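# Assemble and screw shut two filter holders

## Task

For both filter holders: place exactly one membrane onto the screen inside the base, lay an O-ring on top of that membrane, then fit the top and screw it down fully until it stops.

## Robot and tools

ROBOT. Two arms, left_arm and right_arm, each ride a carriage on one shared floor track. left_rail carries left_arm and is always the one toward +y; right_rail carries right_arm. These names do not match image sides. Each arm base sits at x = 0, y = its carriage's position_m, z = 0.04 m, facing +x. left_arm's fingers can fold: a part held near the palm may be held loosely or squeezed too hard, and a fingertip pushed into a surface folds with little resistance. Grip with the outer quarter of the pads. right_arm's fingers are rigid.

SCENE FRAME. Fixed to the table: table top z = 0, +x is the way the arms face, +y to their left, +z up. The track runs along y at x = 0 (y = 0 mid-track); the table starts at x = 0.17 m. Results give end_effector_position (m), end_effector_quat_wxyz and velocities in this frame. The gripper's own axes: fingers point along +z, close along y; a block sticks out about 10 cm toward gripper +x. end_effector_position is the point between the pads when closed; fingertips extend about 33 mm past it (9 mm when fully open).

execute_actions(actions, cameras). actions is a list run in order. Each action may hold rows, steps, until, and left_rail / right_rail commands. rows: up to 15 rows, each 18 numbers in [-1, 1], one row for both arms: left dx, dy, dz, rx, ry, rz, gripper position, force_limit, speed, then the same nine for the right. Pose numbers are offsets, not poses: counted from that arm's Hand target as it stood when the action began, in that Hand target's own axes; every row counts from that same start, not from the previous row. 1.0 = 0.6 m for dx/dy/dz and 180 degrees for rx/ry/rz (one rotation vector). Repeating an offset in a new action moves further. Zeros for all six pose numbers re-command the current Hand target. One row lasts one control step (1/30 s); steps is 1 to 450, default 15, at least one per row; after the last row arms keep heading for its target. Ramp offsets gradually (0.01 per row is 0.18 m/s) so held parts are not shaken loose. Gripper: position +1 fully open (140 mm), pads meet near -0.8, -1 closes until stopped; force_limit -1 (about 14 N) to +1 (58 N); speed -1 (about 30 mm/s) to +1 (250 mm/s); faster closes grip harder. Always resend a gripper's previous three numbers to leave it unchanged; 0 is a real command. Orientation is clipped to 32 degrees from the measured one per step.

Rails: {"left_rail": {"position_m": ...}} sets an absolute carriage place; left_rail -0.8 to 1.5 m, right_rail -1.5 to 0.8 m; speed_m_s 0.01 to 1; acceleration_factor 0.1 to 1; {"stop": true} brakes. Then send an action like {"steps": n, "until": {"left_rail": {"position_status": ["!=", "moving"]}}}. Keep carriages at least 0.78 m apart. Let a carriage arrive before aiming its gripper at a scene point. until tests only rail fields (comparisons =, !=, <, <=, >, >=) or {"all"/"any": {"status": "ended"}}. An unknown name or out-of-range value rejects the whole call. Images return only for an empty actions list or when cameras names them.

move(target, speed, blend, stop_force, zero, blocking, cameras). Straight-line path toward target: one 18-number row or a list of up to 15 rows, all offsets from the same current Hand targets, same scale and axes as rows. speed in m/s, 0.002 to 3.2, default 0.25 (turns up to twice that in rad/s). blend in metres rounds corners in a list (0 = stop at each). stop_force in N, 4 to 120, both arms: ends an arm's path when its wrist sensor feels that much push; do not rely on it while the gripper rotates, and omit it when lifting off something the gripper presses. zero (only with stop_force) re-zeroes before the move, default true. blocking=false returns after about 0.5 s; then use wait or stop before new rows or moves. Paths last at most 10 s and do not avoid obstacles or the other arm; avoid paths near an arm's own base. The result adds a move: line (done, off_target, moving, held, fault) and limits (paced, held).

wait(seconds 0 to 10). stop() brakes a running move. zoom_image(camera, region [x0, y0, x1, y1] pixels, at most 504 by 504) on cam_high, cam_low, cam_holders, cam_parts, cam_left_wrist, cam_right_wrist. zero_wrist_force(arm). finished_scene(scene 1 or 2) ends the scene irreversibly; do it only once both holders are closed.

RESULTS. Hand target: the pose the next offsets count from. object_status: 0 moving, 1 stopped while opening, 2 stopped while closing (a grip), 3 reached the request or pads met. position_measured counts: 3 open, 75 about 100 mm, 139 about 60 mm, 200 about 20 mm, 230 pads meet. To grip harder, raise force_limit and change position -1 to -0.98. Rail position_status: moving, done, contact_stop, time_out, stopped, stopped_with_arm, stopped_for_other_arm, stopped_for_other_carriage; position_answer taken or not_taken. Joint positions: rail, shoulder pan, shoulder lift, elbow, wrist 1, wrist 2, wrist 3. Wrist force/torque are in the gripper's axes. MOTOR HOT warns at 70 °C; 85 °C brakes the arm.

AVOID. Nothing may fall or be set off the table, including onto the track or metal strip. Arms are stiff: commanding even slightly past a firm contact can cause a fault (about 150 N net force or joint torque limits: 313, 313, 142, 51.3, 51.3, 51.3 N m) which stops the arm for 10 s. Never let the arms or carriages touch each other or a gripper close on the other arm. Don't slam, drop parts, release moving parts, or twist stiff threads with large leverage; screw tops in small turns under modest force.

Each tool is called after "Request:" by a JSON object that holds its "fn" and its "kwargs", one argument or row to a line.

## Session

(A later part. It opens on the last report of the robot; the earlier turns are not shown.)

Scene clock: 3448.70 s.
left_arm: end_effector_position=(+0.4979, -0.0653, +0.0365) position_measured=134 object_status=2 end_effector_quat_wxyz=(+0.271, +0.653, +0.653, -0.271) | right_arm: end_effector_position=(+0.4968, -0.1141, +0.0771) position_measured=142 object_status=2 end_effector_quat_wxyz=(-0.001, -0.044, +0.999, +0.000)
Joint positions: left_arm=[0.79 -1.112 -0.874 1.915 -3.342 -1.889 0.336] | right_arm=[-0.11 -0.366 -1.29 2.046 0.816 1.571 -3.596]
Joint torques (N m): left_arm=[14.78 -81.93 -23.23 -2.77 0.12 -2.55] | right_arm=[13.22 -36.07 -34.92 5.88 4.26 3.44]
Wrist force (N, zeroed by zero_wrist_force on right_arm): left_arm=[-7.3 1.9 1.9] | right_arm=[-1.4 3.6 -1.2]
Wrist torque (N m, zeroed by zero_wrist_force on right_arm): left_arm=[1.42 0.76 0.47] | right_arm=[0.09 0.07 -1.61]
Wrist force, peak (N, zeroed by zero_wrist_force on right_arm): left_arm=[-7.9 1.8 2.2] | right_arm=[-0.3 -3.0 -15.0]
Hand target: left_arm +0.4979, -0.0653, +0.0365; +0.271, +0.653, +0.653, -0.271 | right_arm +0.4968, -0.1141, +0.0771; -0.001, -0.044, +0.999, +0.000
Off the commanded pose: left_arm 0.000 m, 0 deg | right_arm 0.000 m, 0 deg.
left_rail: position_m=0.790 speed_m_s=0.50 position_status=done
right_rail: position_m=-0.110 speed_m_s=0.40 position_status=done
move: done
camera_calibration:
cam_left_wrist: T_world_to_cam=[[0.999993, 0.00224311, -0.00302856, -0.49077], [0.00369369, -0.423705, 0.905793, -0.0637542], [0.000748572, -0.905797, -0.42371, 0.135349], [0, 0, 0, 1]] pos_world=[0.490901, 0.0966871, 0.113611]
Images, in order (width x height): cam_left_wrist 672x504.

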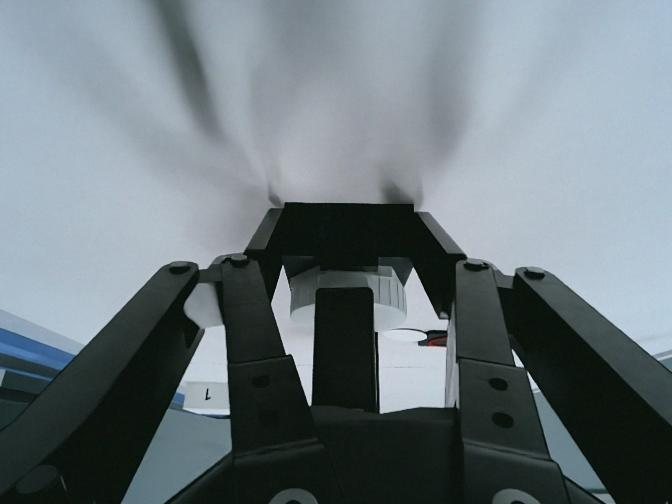

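Request:
{"fn": "move", "kwargs": {
  "target": [0,0,0,0,0,0,-1,0.5,-1, 0,0,0,0,0,0.139,-1,0.5,-1],
  "speed": 0.15,
  "cameras": ["cam_left_wrist"]
}}

Request:
{"fn": "zoom_image", "kwargs": {
  "camera": "cam_left_wrist",
  "region": [270, 240, 430, 420]
}}

Request:
{"fn": "move", "kwargs": {
  "target": [0,0,0,0,0,0,-1,0.5,-1, 0,0,0,0,0,0.139,-1,0.5,-1],
  "speed": 0.15,
  "cameras": ["cam_left_wrist"]
}}

Request:
{"fn": "zoom_image", "kwargs": {
  "camera": "cam_left_wrist",
  "region": [270, 240, 430, 420]
}}

Scene clock: 3458.67 s.
left_arm: end_effector_position=(+0.4979, -0.0653, +0.0365) position_measured=134 object_status=2 end_effector_quat_wxyz=(+0.271, +0.653, +0.653, -0.271) | right_arm: end_effector_position=(+0.4968, -0.1141, +0.0772) position_measured=142 object_status=2 end_effector_quat_wxyz=(+0.000, +0.173, +0.985, +0.000)
Joint positions: left_arm=[0.79 -1.112 -0.874 1.915 -3.342 -1.889 0.336] | right_arm=[-0.11 -0.366 -1.291 2.046 0.816 1.571 -3.159]
Joint torques (N m): left_arm=[13.84 -82.87 -23.84 -3.13 0.19 -3.22] | right_arm=[11.22 -34.94 -34.45 4.78 2.51 3.7]
Wrist force (N, zeroed by zero_wrist_force on right_arm): left_arm=[-5.7 3.7 -0.6] | right_arm=[0.9 -0.4 -9.0]
Wrist torque (N m, zeroed by zero_wrist_force on right_arm): left_arm=[1.37 0.90 0.57] | right_arm=[0.17 0.12 -1.79]
Wrist force, peak (N, zeroed by zero_wrist_force on right_arm): left_arm=[-8.2 2.2 1.9] | right_arm=[0.8 -1.1 -10.7]
Hand target: left_arm +0.4979, -0.0653, +0.0365; +0.271, +0.653, +0.653, -0.271 | right_arm +0.4968, -0.1141, +0.0771; -0.001, +0.173, +0.985, +0.000
Off the commanded pose: left_arm 0.000 m, 0 deg | right_arm 0.000 m, 0 deg.
left_rail: position_m=0.790 speed_m_s=0.50 position_status=done
right_rail: position_m=-0.110 speed_m_s=0.40 position_status=done
move: done
camera_calibration:
cam_left_wrist: T_world_to_cam=[[0.999993, 0.00224311, -0.00302856, -0.49077], [0.00369369, -0.423705, 0.905793, -0.0637542], [0.000748572, -0.905797, -0.42371, 0.135349], [0, 0, 0, 1]] pos_world=[0.490901, 0.0966871, 0.113611]
Images, in order (width x height): cam_left_wrist 672x504.

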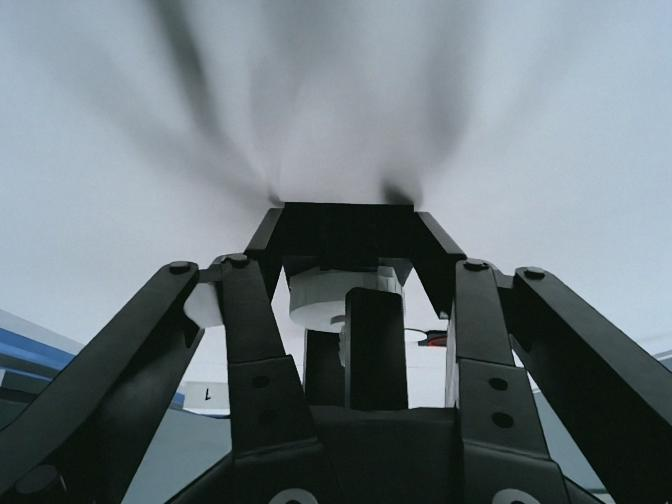

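Scaled by 2.800.

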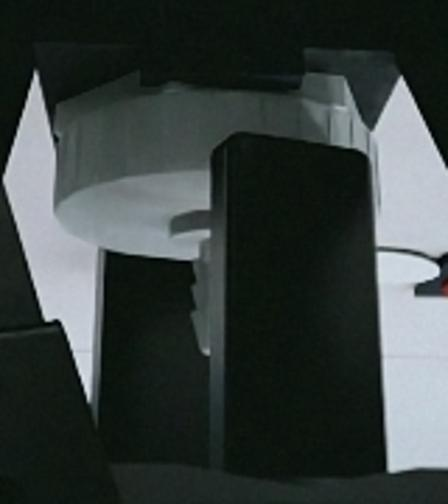

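Scene clock: 3460.70 s.
left_arm: end_effector_position=(+0.4979, -0.0653, +0.0365) position_measured=134 object_status=2 end_effector_quat_wxyz=(+0.271, +0.653, +0.653, -0.271) | right_arm: end_effector_position=(+0.4968, -0.1141, +0.0772) position_measured=142 object_status=2 end_effector_quat_wxyz=(+0.000, +0.383, +0.924, +0.000)
Joint positions: left_arm=[0.79 -1.112 -0.874 1.915 -3.342 -1.889 0.336] | right_arm=[-0.11 -0.366 -1.291 2.046 0.816 1.571 -2.722]
Joint torques (N m): left_arm=[12.48 -83.47 -25.16 -3.04 -0.02 -2.89] | right_arm=[11.59 -36.02 -33.92 4.25 1.95 4.29]
Wrist force (N, zeroed by zero_wrist_force on right_arm): left_arm=[-4.2 4.0 -3.1] | right_arm=[-1.8 -1.9 -9.2]
Wrist torque (N m, zeroed by zero_wrist_force on right_arm): left_arm=[1.38 0.92 0.60] | right_arm=[0.25 0.04 -1.89]
Wrist force, peak (N, zeroed by zero_wrist_force on right_arm): left_arm=[-5.7 3.7 0.1] | right_arm=[-1.6 -2.6 -10.7]
Hand target: left_arm +0.4979, -0.0653, +0.0365; +0.271, +0.653, +0.653, -0.271 | right_arm +0.4968, -0.1141, +0.0771; +0.000, +0.383, +0.924, +0.000
Off the commanded pose: left_arm 0.000 m, 0 deg | right_arm 0.000 m, 0 deg.
left_rail: position_m=0.790 speed_m_s=0.50 position_status=done
right_rail: position_m=-0.110 speed_m_s=0.40 position_status=done
move: done
camera_calibration:
cam_left_wrist: T_world_to_cam=[[0.999993, 0.00224311, -0.00302856, -0.49077], [0.00369369, -0.423705, 0.905793, -0.0637542], [0.000748572, -0.905797, -0.42371, 0.135349], [0, 0, 0, 1]] pos_world=[0.490901, 0.0966871, 0.113611]
Images, in order (width x height): cam_left_wrist 672x504.

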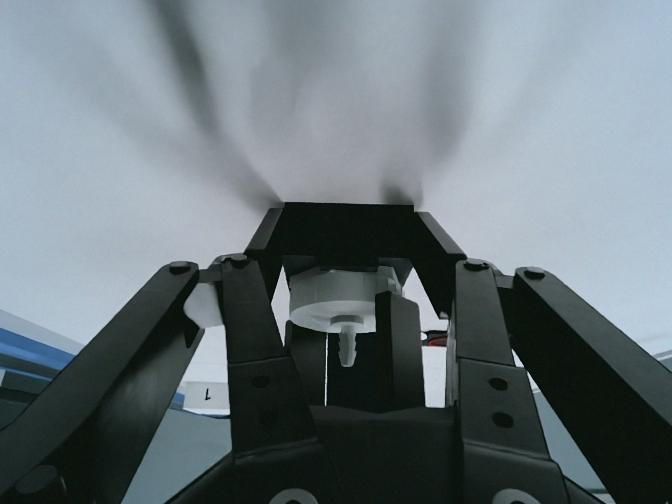

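Scaled by 2.800.

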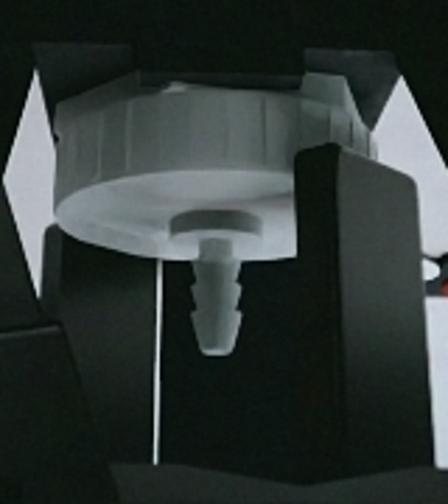

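Request:
{"fn": "execute_actions", "kwargs": {
  "actions": [
    {"rows": [[0,0,0,0,0,0,-1,0.5,-1, 0,0,0,0,0,0,0.02,0.5,-1]], "steps": 40}
  ]
}}

Request:
{"fn": "move", "kwargs": {
  "target": [0,0,-0.002,0,0,0,-1,0.5,-1, 0,0,-0.002,0,0,0.25,0.02,0.5,-1],
  "speed": 0.2
}}

Request:
{"fn": "execute_actions", "kwargs": {
  "actions": [
    {"rows": [[0,0,0,0,0,0,-1,0.5,-1, 0,0,0,0,0,0,0.15,0.5,-1]], "steps": 30}
  ]
}}

Request:
{"fn": "move", "kwargs": {
  "target": [0,0,0,0,0,0,-1,0.5,-1, 0,0,-0.15,0,0,0,0.15,0.5,-1],
  "speed": 0.15,
  "cameras": ["cam_left_wrist", "cam_holders"]
}}

Request:
{"fn": "zoom_image", "kwargs": {
  "camera": "cam_left_wrist",
  "region": [270, 240, 430, 420]
}}

Request:
{"fn": "zoom_image", "kwargs": {
  "camera": "cam_holders",
  "region": [370, 220, 490, 360]
}}

Scene clock: 3482.07 s.
left_arm: end_effector_position=(+0.4979, -0.0653, +0.0365) position_measured=134 object_status=2 end_effector_quat_wxyz=(+0.271, +0.653, +0.653, -0.271) | right_arm: end_effector_position=(+0.4968, -0.1140, +0.0771) position_measured=127 object_status=3 end_effector_quat_wxyz=(-0.001, +0.383, +0.924, +0.000)
Joint positions: left_arm=[0.79 -1.112 -0.874 1.915 -3.342 -1.889 0.336] | right_arm=[-0.11 -0.366 -1.29 2.046 0.816 1.571 -2.722]
Joint torques (N m): left_arm=[10.99 -83.25 -29.28 -3.25 0.2 -2.64] | right_arm=[8.13 -56.97 -35.73 3.69 2.53 1.59]
Wrist force (N, zeroed by zero_wrist_force on right_arm): left_arm=[-7.5 2.7 0.8] | right_arm=[-1.3 1.2 0.5]
Wrist torque (N m, zeroed by zero_wrist_force on right_arm): left_arm=[0.33 0.91 -0.20] | right_arm=[0.27 0.28 -0.32]
Wrist force, peak (N, zeroed by zero_wrist_force on right_arm): left_arm=[-7.7 2.4 0.7] | right_arm=[-4.6 -3.0 -9.0]
Hand target: left_arm +0.4979, -0.0653, +0.0365; +0.271, +0.653, +0.653, -0.271 | right_arm +0.4968, -0.1140, +0.0771; +0.000, +0.383, +0.924, +0.000
Off the commanded pose: left_arm 0.000 m, 0 deg | right_arm 0.000 m, 0 deg.
left_rail: position_m=0.790 speed_m_s=0.50 position_status=done
right_rail: position_m=-0.110 speed_m_s=0.40 position_status=done

Scene clock: 3484.63 s.
left_arm: end_effector_position=(+0.4979, -0.0644, +0.0374) position_measured=134 object_status=2 end_effector_quat_wxyz=(+0.271, +0.653, +0.653, -0.271) | right_arm: end_effector_position=(+0.4968, -0.1141, +0.0784) position_measured=127 object_status=3 end_effector_quat_wxyz=(+0.000, +0.707, +0.707, +0.000)
Joint positions: left_arm=[0.79 -1.111 -0.876 1.916 -3.342 -1.89 0.337] | right_arm=[-0.11 -0.366 -1.292 2.045 0.819 1.571 -1.937]
Joint torques (N m): left_arm=[17.76 -113.66 -25.05 -3.91 -2.01 4.36] | right_arm=[14.43 -40.18 -35.04 6.32 2.83 2.01]
Wrist force (N, zeroed by zero_wrist_force on right_arm): left_arm=[-1.1 2.4 4.6] | right_arm=[-1.2 1.1 0.6]
Wrist torque (N m, zeroed by zero_wrist_force on right_arm): left_arm=[0.40 0.96 -0.37] | right_arm=[0.26 0.26 -0.32]
Wrist force, peak (N, zeroed by zero_wrist_force on right_arm): left_arm=[-7.3 3.1 0.9] | right_arm=[-1.8 1.5 0.3]
Hand target: left_arm +0.4979, -0.0644, +0.0374; +0.271, +0.653, +0.653, -0.271 | right_arm +0.4968, -0.1140, +0.0783; +0.000, +0.707, +0.707, +0.000
Off the commanded pose: left_arm 0.000 m, 0 deg | right_arm 0.000 m, 0 deg.
left_rail: position_m=0.790 speed_m_s=0.50 position_status=done
right_rail: position_m=-0.110 speed_m_s=0.40 position_status=done
move: done

Scene clock: 3485.83 s.
left_arm: end_effector_position=(+0.4979, -0.0644, +0.0374) position_measured=134 object_status=2 end_effector_quat_wxyz=(+0.271, +0.653, +0.653, -0.271) | right_arm: end_effector_position=(+0.4968, -0.1140, +0.0783) position_measured=110 object_status=3 end_effector_quat_wxyz=(+0.000, +0.707, +0.707, +0.000)
Joint positions: left_arm=[0.79 -1.111 -0.876 1.916 -3.342 -1.89 0.337] | right_arm=[-0.11 -0.366 -1.292 2.045 0.819 1.571 -1.937]
Joint torques (N m): left_arm=[15.95 -111.42 -24.75 -3.89 -2.01 3.79] | right_arm=[11.87 -36.46 -34.97 6.73 2.39 2.15]
Wrist force (N, zeroed by zero_wrist_force on right_arm): left_arm=[-1.8 2.4 4.4] | right_arm=[-1.1 1.2 0.4]
Wrist torque (N m, zeroed by zero_wrist_force on right_arm): left_arm=[0.39 1.10 -0.37] | right_arm=[0.28 0.23 -0.31]
Wrist force, peak (N, zeroed by zero_wrist_force on right_arm): left_arm=[-1.8 2.6 4.8] | right_arm=[-1.6 1.4 0.1]
Hand target: left_arm +0.4979, -0.0644, +0.0374; +0.271, +0.653, +0.653, -0.271 | right_arm +0.4968, -0.1140, +0.0783; +0.000, +0.707, +0.707, +0.000
Off the commanded pose: left_arm 0.000 m, 0 deg | right_arm 0.000 m, 0 deg.
left_rail: position_m=0.790 speed_m_s=0.50 position_status=done
right_rail: position_m=-0.110 speed_m_s=0.40 position_status=done

Scene clock: 3487.00 s.
left_arm: end_effector_position=(+0.4979, -0.0644, +0.0374) position_measured=134 object_status=2 end_effector_quat_wxyz=(+0.271, +0.653, +0.653, -0.271) | right_arm: end_effector_position=(+0.4969, -0.1140, +0.1682) position_measured=110 object_status=3 end_effector_quat_wxyz=(+0.000, +0.707, +0.707, +0.000)
Joint positions: left_arm=[0.79 -1.111 -0.876 1.916 -3.342 -1.89 0.337] | right_arm=[-0.11 -0.366 -1.392 1.976 0.988 1.571 -1.937]
Joint torques (N m): left_arm=[14.89 -113.63 -24.79 -4.14 -2.33 4.12] | right_arm=[-13.45 -61.86 -40.09 5.85 0.25 -0.99]
Wrist force (N, zeroed by zero_wrist_force on right_arm): left_arm=[-1.9 2.2 4.6] | right_arm=[-0.7 1.4 0.1]
Wrist torque (N m, zeroed by zero_wrist_force on right_arm): left_arm=[0.34 1.13 -0.38] | right_arm=[0.32 0.15 -0.31]
Wrist force, peak (N, zeroed by zero_wrist_force on right_arm): left_arm=[-1.5 2.7 5.0] | right_arm=[-1.1 1.9 2.3]
Hand target: left_arm +0.4979, -0.0644, +0.0374; +0.271, +0.653, +0.653, -0.271 | right_arm +0.4969, -0.1140, +0.1683; +0.000, +0.707, +0.707, +0.000
Off the commanded pose: left_arm 0.000 m, 0 deg | right_arm 0.000 m, 0 deg.
left_rail: position_m=0.790 speed_m_s=0.50 position_status=done
right_rail: position_m=-0.110 speed_m_s=0.40 position_status=done
move: done
camera_calibration:
cam_left_wrist: T_world_to_cam=[[0.999993, 0.00224311, -0.00302856, -0.490769], [0.00369369, -0.423705, 0.905793, -0.0641881], [0.000748572, -0.905797, -0.42371, 0.136546], [0, 0, 0, 1]] pos_world=[0.490901, 0.0975871, 0.114511]
Images, in order (width x height): cam_holders 504x504, cam_left_wrist 672x504.

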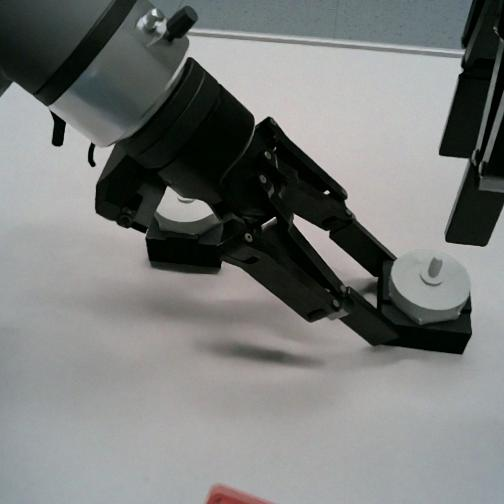

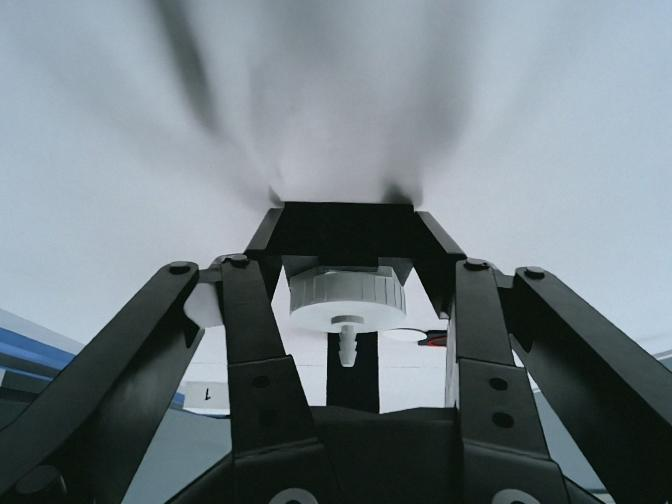

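Scaled by 2.800.

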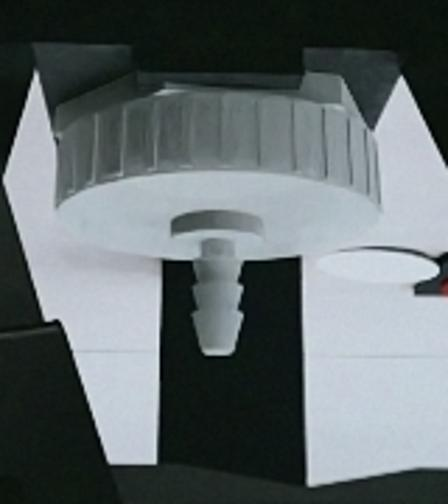

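Scaled by 3.600.

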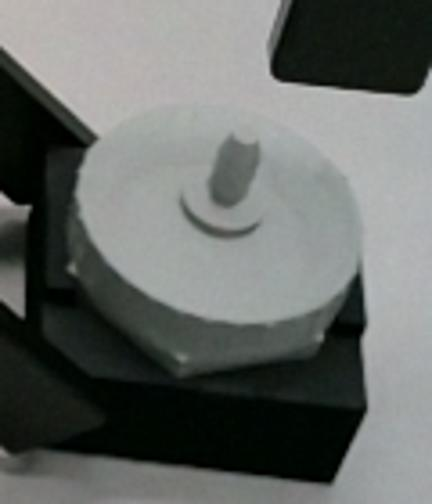

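Request:
{"fn": "execute_actions", "kwargs": {
  "actions": [
    {"rows":[[0.002,0,0,0,0,0,-1,0.5,-1,0,0,0,0,0,0,0.15,0.5,-1]],"steps":20},
    {"rows":[[0,0,0,0,0,0,0.486,0.5,-1,0,0,0,0,0,0,0.15,0.5,-1]],"steps":60}
  ],
  "cameras": ["cam_holders","cam_left_wrist"]
}}

Scene clock: 3520.53 s.
left_arm: end_effector_position=(+0.4979, -0.0636, +0.0365) position_measured=68 object_status=3 end_effector_quat_wxyz=(+0.271, +0.653, +0.653, -0.271) | right_arm: end_effector_position=(+0.4969, -0.1140, +0.1683) position_measured=110 object_status=3 end_effector_quat_wxyz=(+0.000, +0.707, +0.707, +0.000)
Joint positions: left_arm=[0.79 -1.111 -0.875 1.917 -3.344 -1.89 0.337] | right_arm=[-0.11 -0.366 -1.392 1.976 0.988 1.571 -1.937]
Joint torques (N m): left_arm=[11.94 -85.37 -36.17 -3.31 1.3 3.89] | right_arm=[-16.25 -64.75 -39.82 6.37 -2.68 -0.91]
Wrist force (N, zeroed by zero_wrist_force on right_arm): left_arm=[-2.9 2.9 3.2] | right_arm=[-1.5 0.7 0.2]
Wrist torque (N m, zeroed by zero_wrist_force on right_arm): left_arm=[0.50 0.93 -0.47] | right_arm=[0.17 0.32 -0.31]
Wrist force, peak (N, zeroed by zero_wrist_force on right_arm): left_arm=[-2.3 2.7 4.7] | right_arm=[-1.0 1.7 0.5]
Hand target: left_arm +0.4979, -0.0636, +0.0365; +0.271, +0.653, +0.653, -0.271 | right_arm +0.4969, -0.1140, +0.1683; +0.000, +0.707, +0.707, +0.000
Off the commanded pose: left_arm 0.000 m, 0 deg | right_arm 0.000 m, 0 deg.
left_rail: position_m=0.790 speed_m_s=0.50 position_status=done
right_rail: position_m=-0.110 speed_m_s=0.40 position_status=done
camera_calibration:
cam_left_wrist: T_world_to_cam=[[0.999993, 0.00215183, -0.00306944, -0.49076], [0.00369204, -0.423705, 0.905793, -0.063033], [0.000648574, -0.905798, -0.42371, 0.136938], [0, 0, 0, 1]] pos_world=[0.4909, 0.0983869, 0.113611]
Images, in order (width x height): cam_holders 504x504, cam_left_wrist 672x504.

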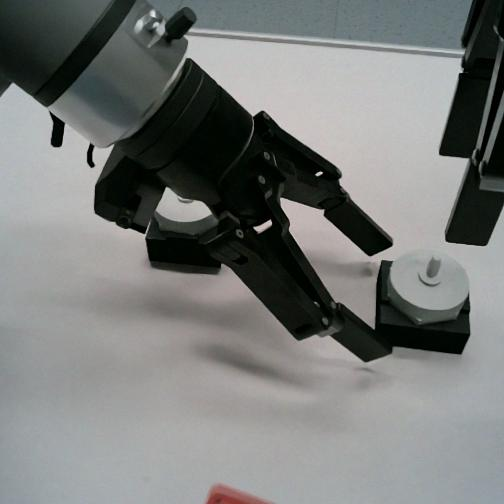

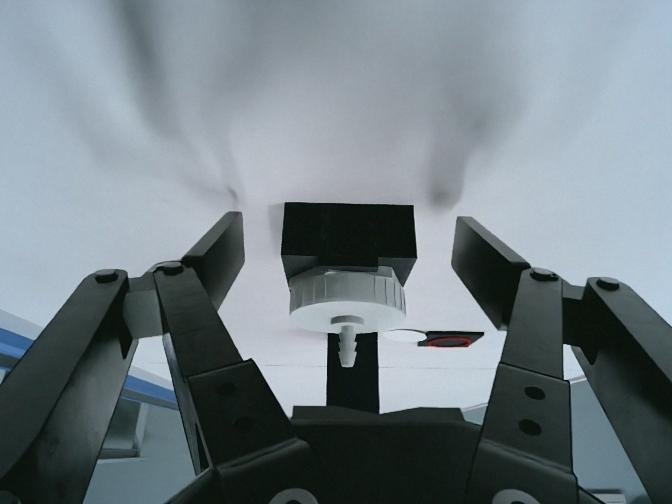

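Request:
{"fn": "move", "kwargs": {
  "target": [
    [0,0,-0.25,0,0,0,0.486,0.5,-1,0,0,-0.15,0,0,0,0.15,0.5,-1],
    [0,0,-0.55,0,0,0,0.486,0.5,-1,0,0,-0.3,0,0,0,0.15,0.5,-1]
  ],
  "blend": 0.02,
  "speed": 0.15,
  "cameras": ["cam_holders","cam_low","cam_left_wrist"]
}}

Scene clock: 3544.80 s.
left_arm: end_effector_position=(+0.4979, +0.1697, +0.2698) position_measured=68 object_status=3 end_effector_quat_wxyz=(+0.271, +0.653, +0.653, -0.271) | right_arm: end_effector_position=(+0.4971, -0.1140, +0.3483) position_measured=110 object_status=3 end_effector_quat_wxyz=(+0.000, +0.707, +0.707, +0.000)
Joint positions: left_arm=[0.79 -0.933 -1.422 2.175 -3.001 -2.005 0.483] | right_arm=[-0.11 -0.366 -1.517 1.772 1.317 1.571 -1.936]
Joint torques (N m): left_arm=[16.94 -77 -34.32 -3.19 -2.82 3.94] | right_arm=[10.81 -53.08 -44.56 5.94 -2.19 2.23]
Wrist force (N, zeroed by zero_wrist_force on right_arm): left_arm=[-2.9 2.4 3.8] | right_arm=[-0.6 0.8 0.8]
Wrist torque (N m, zeroed by zero_wrist_force on right_arm): left_arm=[0.46 0.87 -0.54] | right_arm=[0.19 0.13 -0.33]
Wrist force, peak (N, zeroed by zero_wrist_force on right_arm): left_arm=[-3.6 2.5 4.9] | right_arm=[-1.5 1.5 0.4]
Hand target: left_arm +0.4979, +0.1698, +0.2699; +0.271, +0.653, +0.653, -0.271 | right_arm +0.4971, -0.1140, +0.3483; +0.000, +0.707, +0.707, +0.000
Off the commanded pose: left_arm 0.000 m, 0 deg | right_arm 0.000 m, 0 deg.
left_rail: position_m=0.790 speed_m_s=0.50 position_status=done
right_rail: position_m=-0.110 speed_m_s=0.40 position_status=done
move: done
camera_calibration:
cam_left_wrist: T_world_to_cam=[[0.999993, 0.00224311, -0.00302856, -0.49059], [0.00369369, -0.423705, 0.905793, -0.175505], [0.000748572, -0.905797, -0.42371, 0.447063], [0, 0, 0, 1]] pos_world=[0.490901, 0.331687, 0.346911]
Images, in order (width x height): cam_low 504x504, cam_holders 504x504, cam_left_wrist 672x504.

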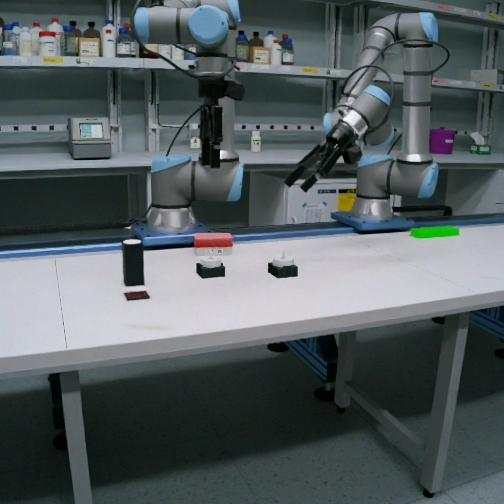

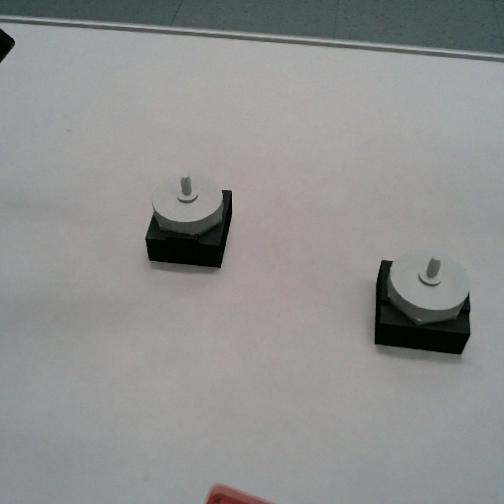

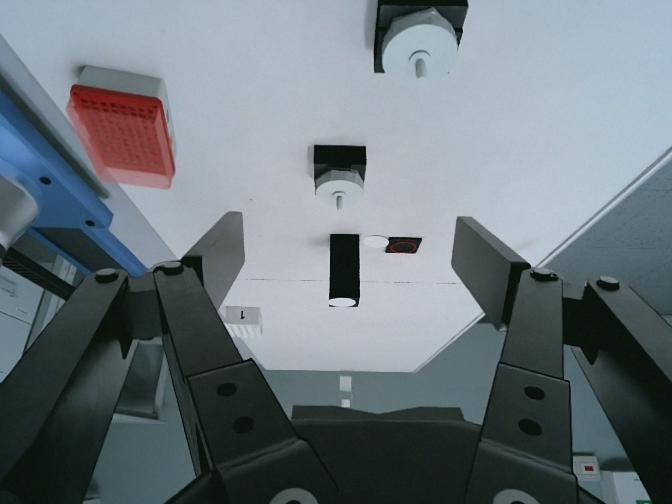

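Request:
{"fn": "zoom_image", "kwargs": {
  "camera": "cam_low",
  "region": [180, 235, 320, 295]
}}

Request:
{"fn": "zoom_image", "kwargs": {
  "camera": "cam_holders",
  "region": [130, 160, 250, 280]
}}

Request:
{"fn": "zoom_image", "kwargs": {
  "camera": "cam_holders",
  "region": [360, 240, 480, 360]
}}

Scaled by 3.600.

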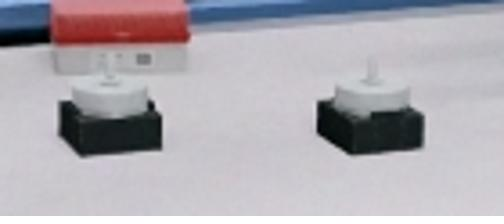

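Scaled by 4.200.

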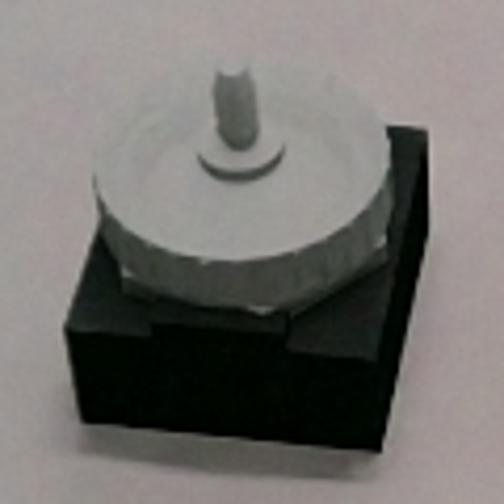

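Scaled by 4.200.

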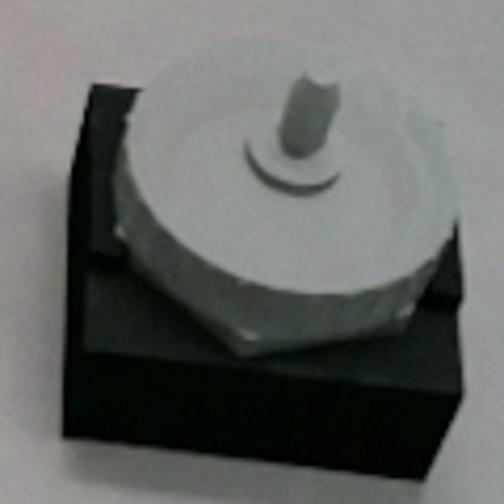

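Request:
{"fn": "zoom_image", "kwargs": {
  "camera": "cam_left_wrist",
  "region": [300, 130, 380, 220]
}}

Request:
{"fn": "zoom_image", "kwargs": {
  "camera": "cam_left_wrist",
  "region": [360, 0, 480, 90]
}}

Scaled by 5.600.

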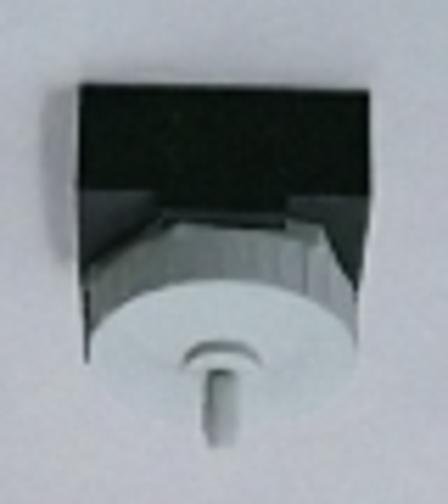

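Scaled by 4.200.

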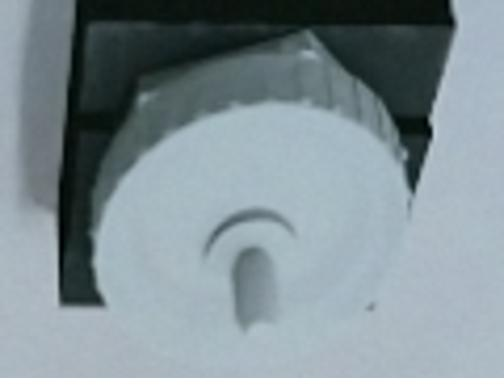

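Request:
{"fn": "finished_scene", "kwargs": {
  "scene": 1
}}

The scene is finished: the task was done.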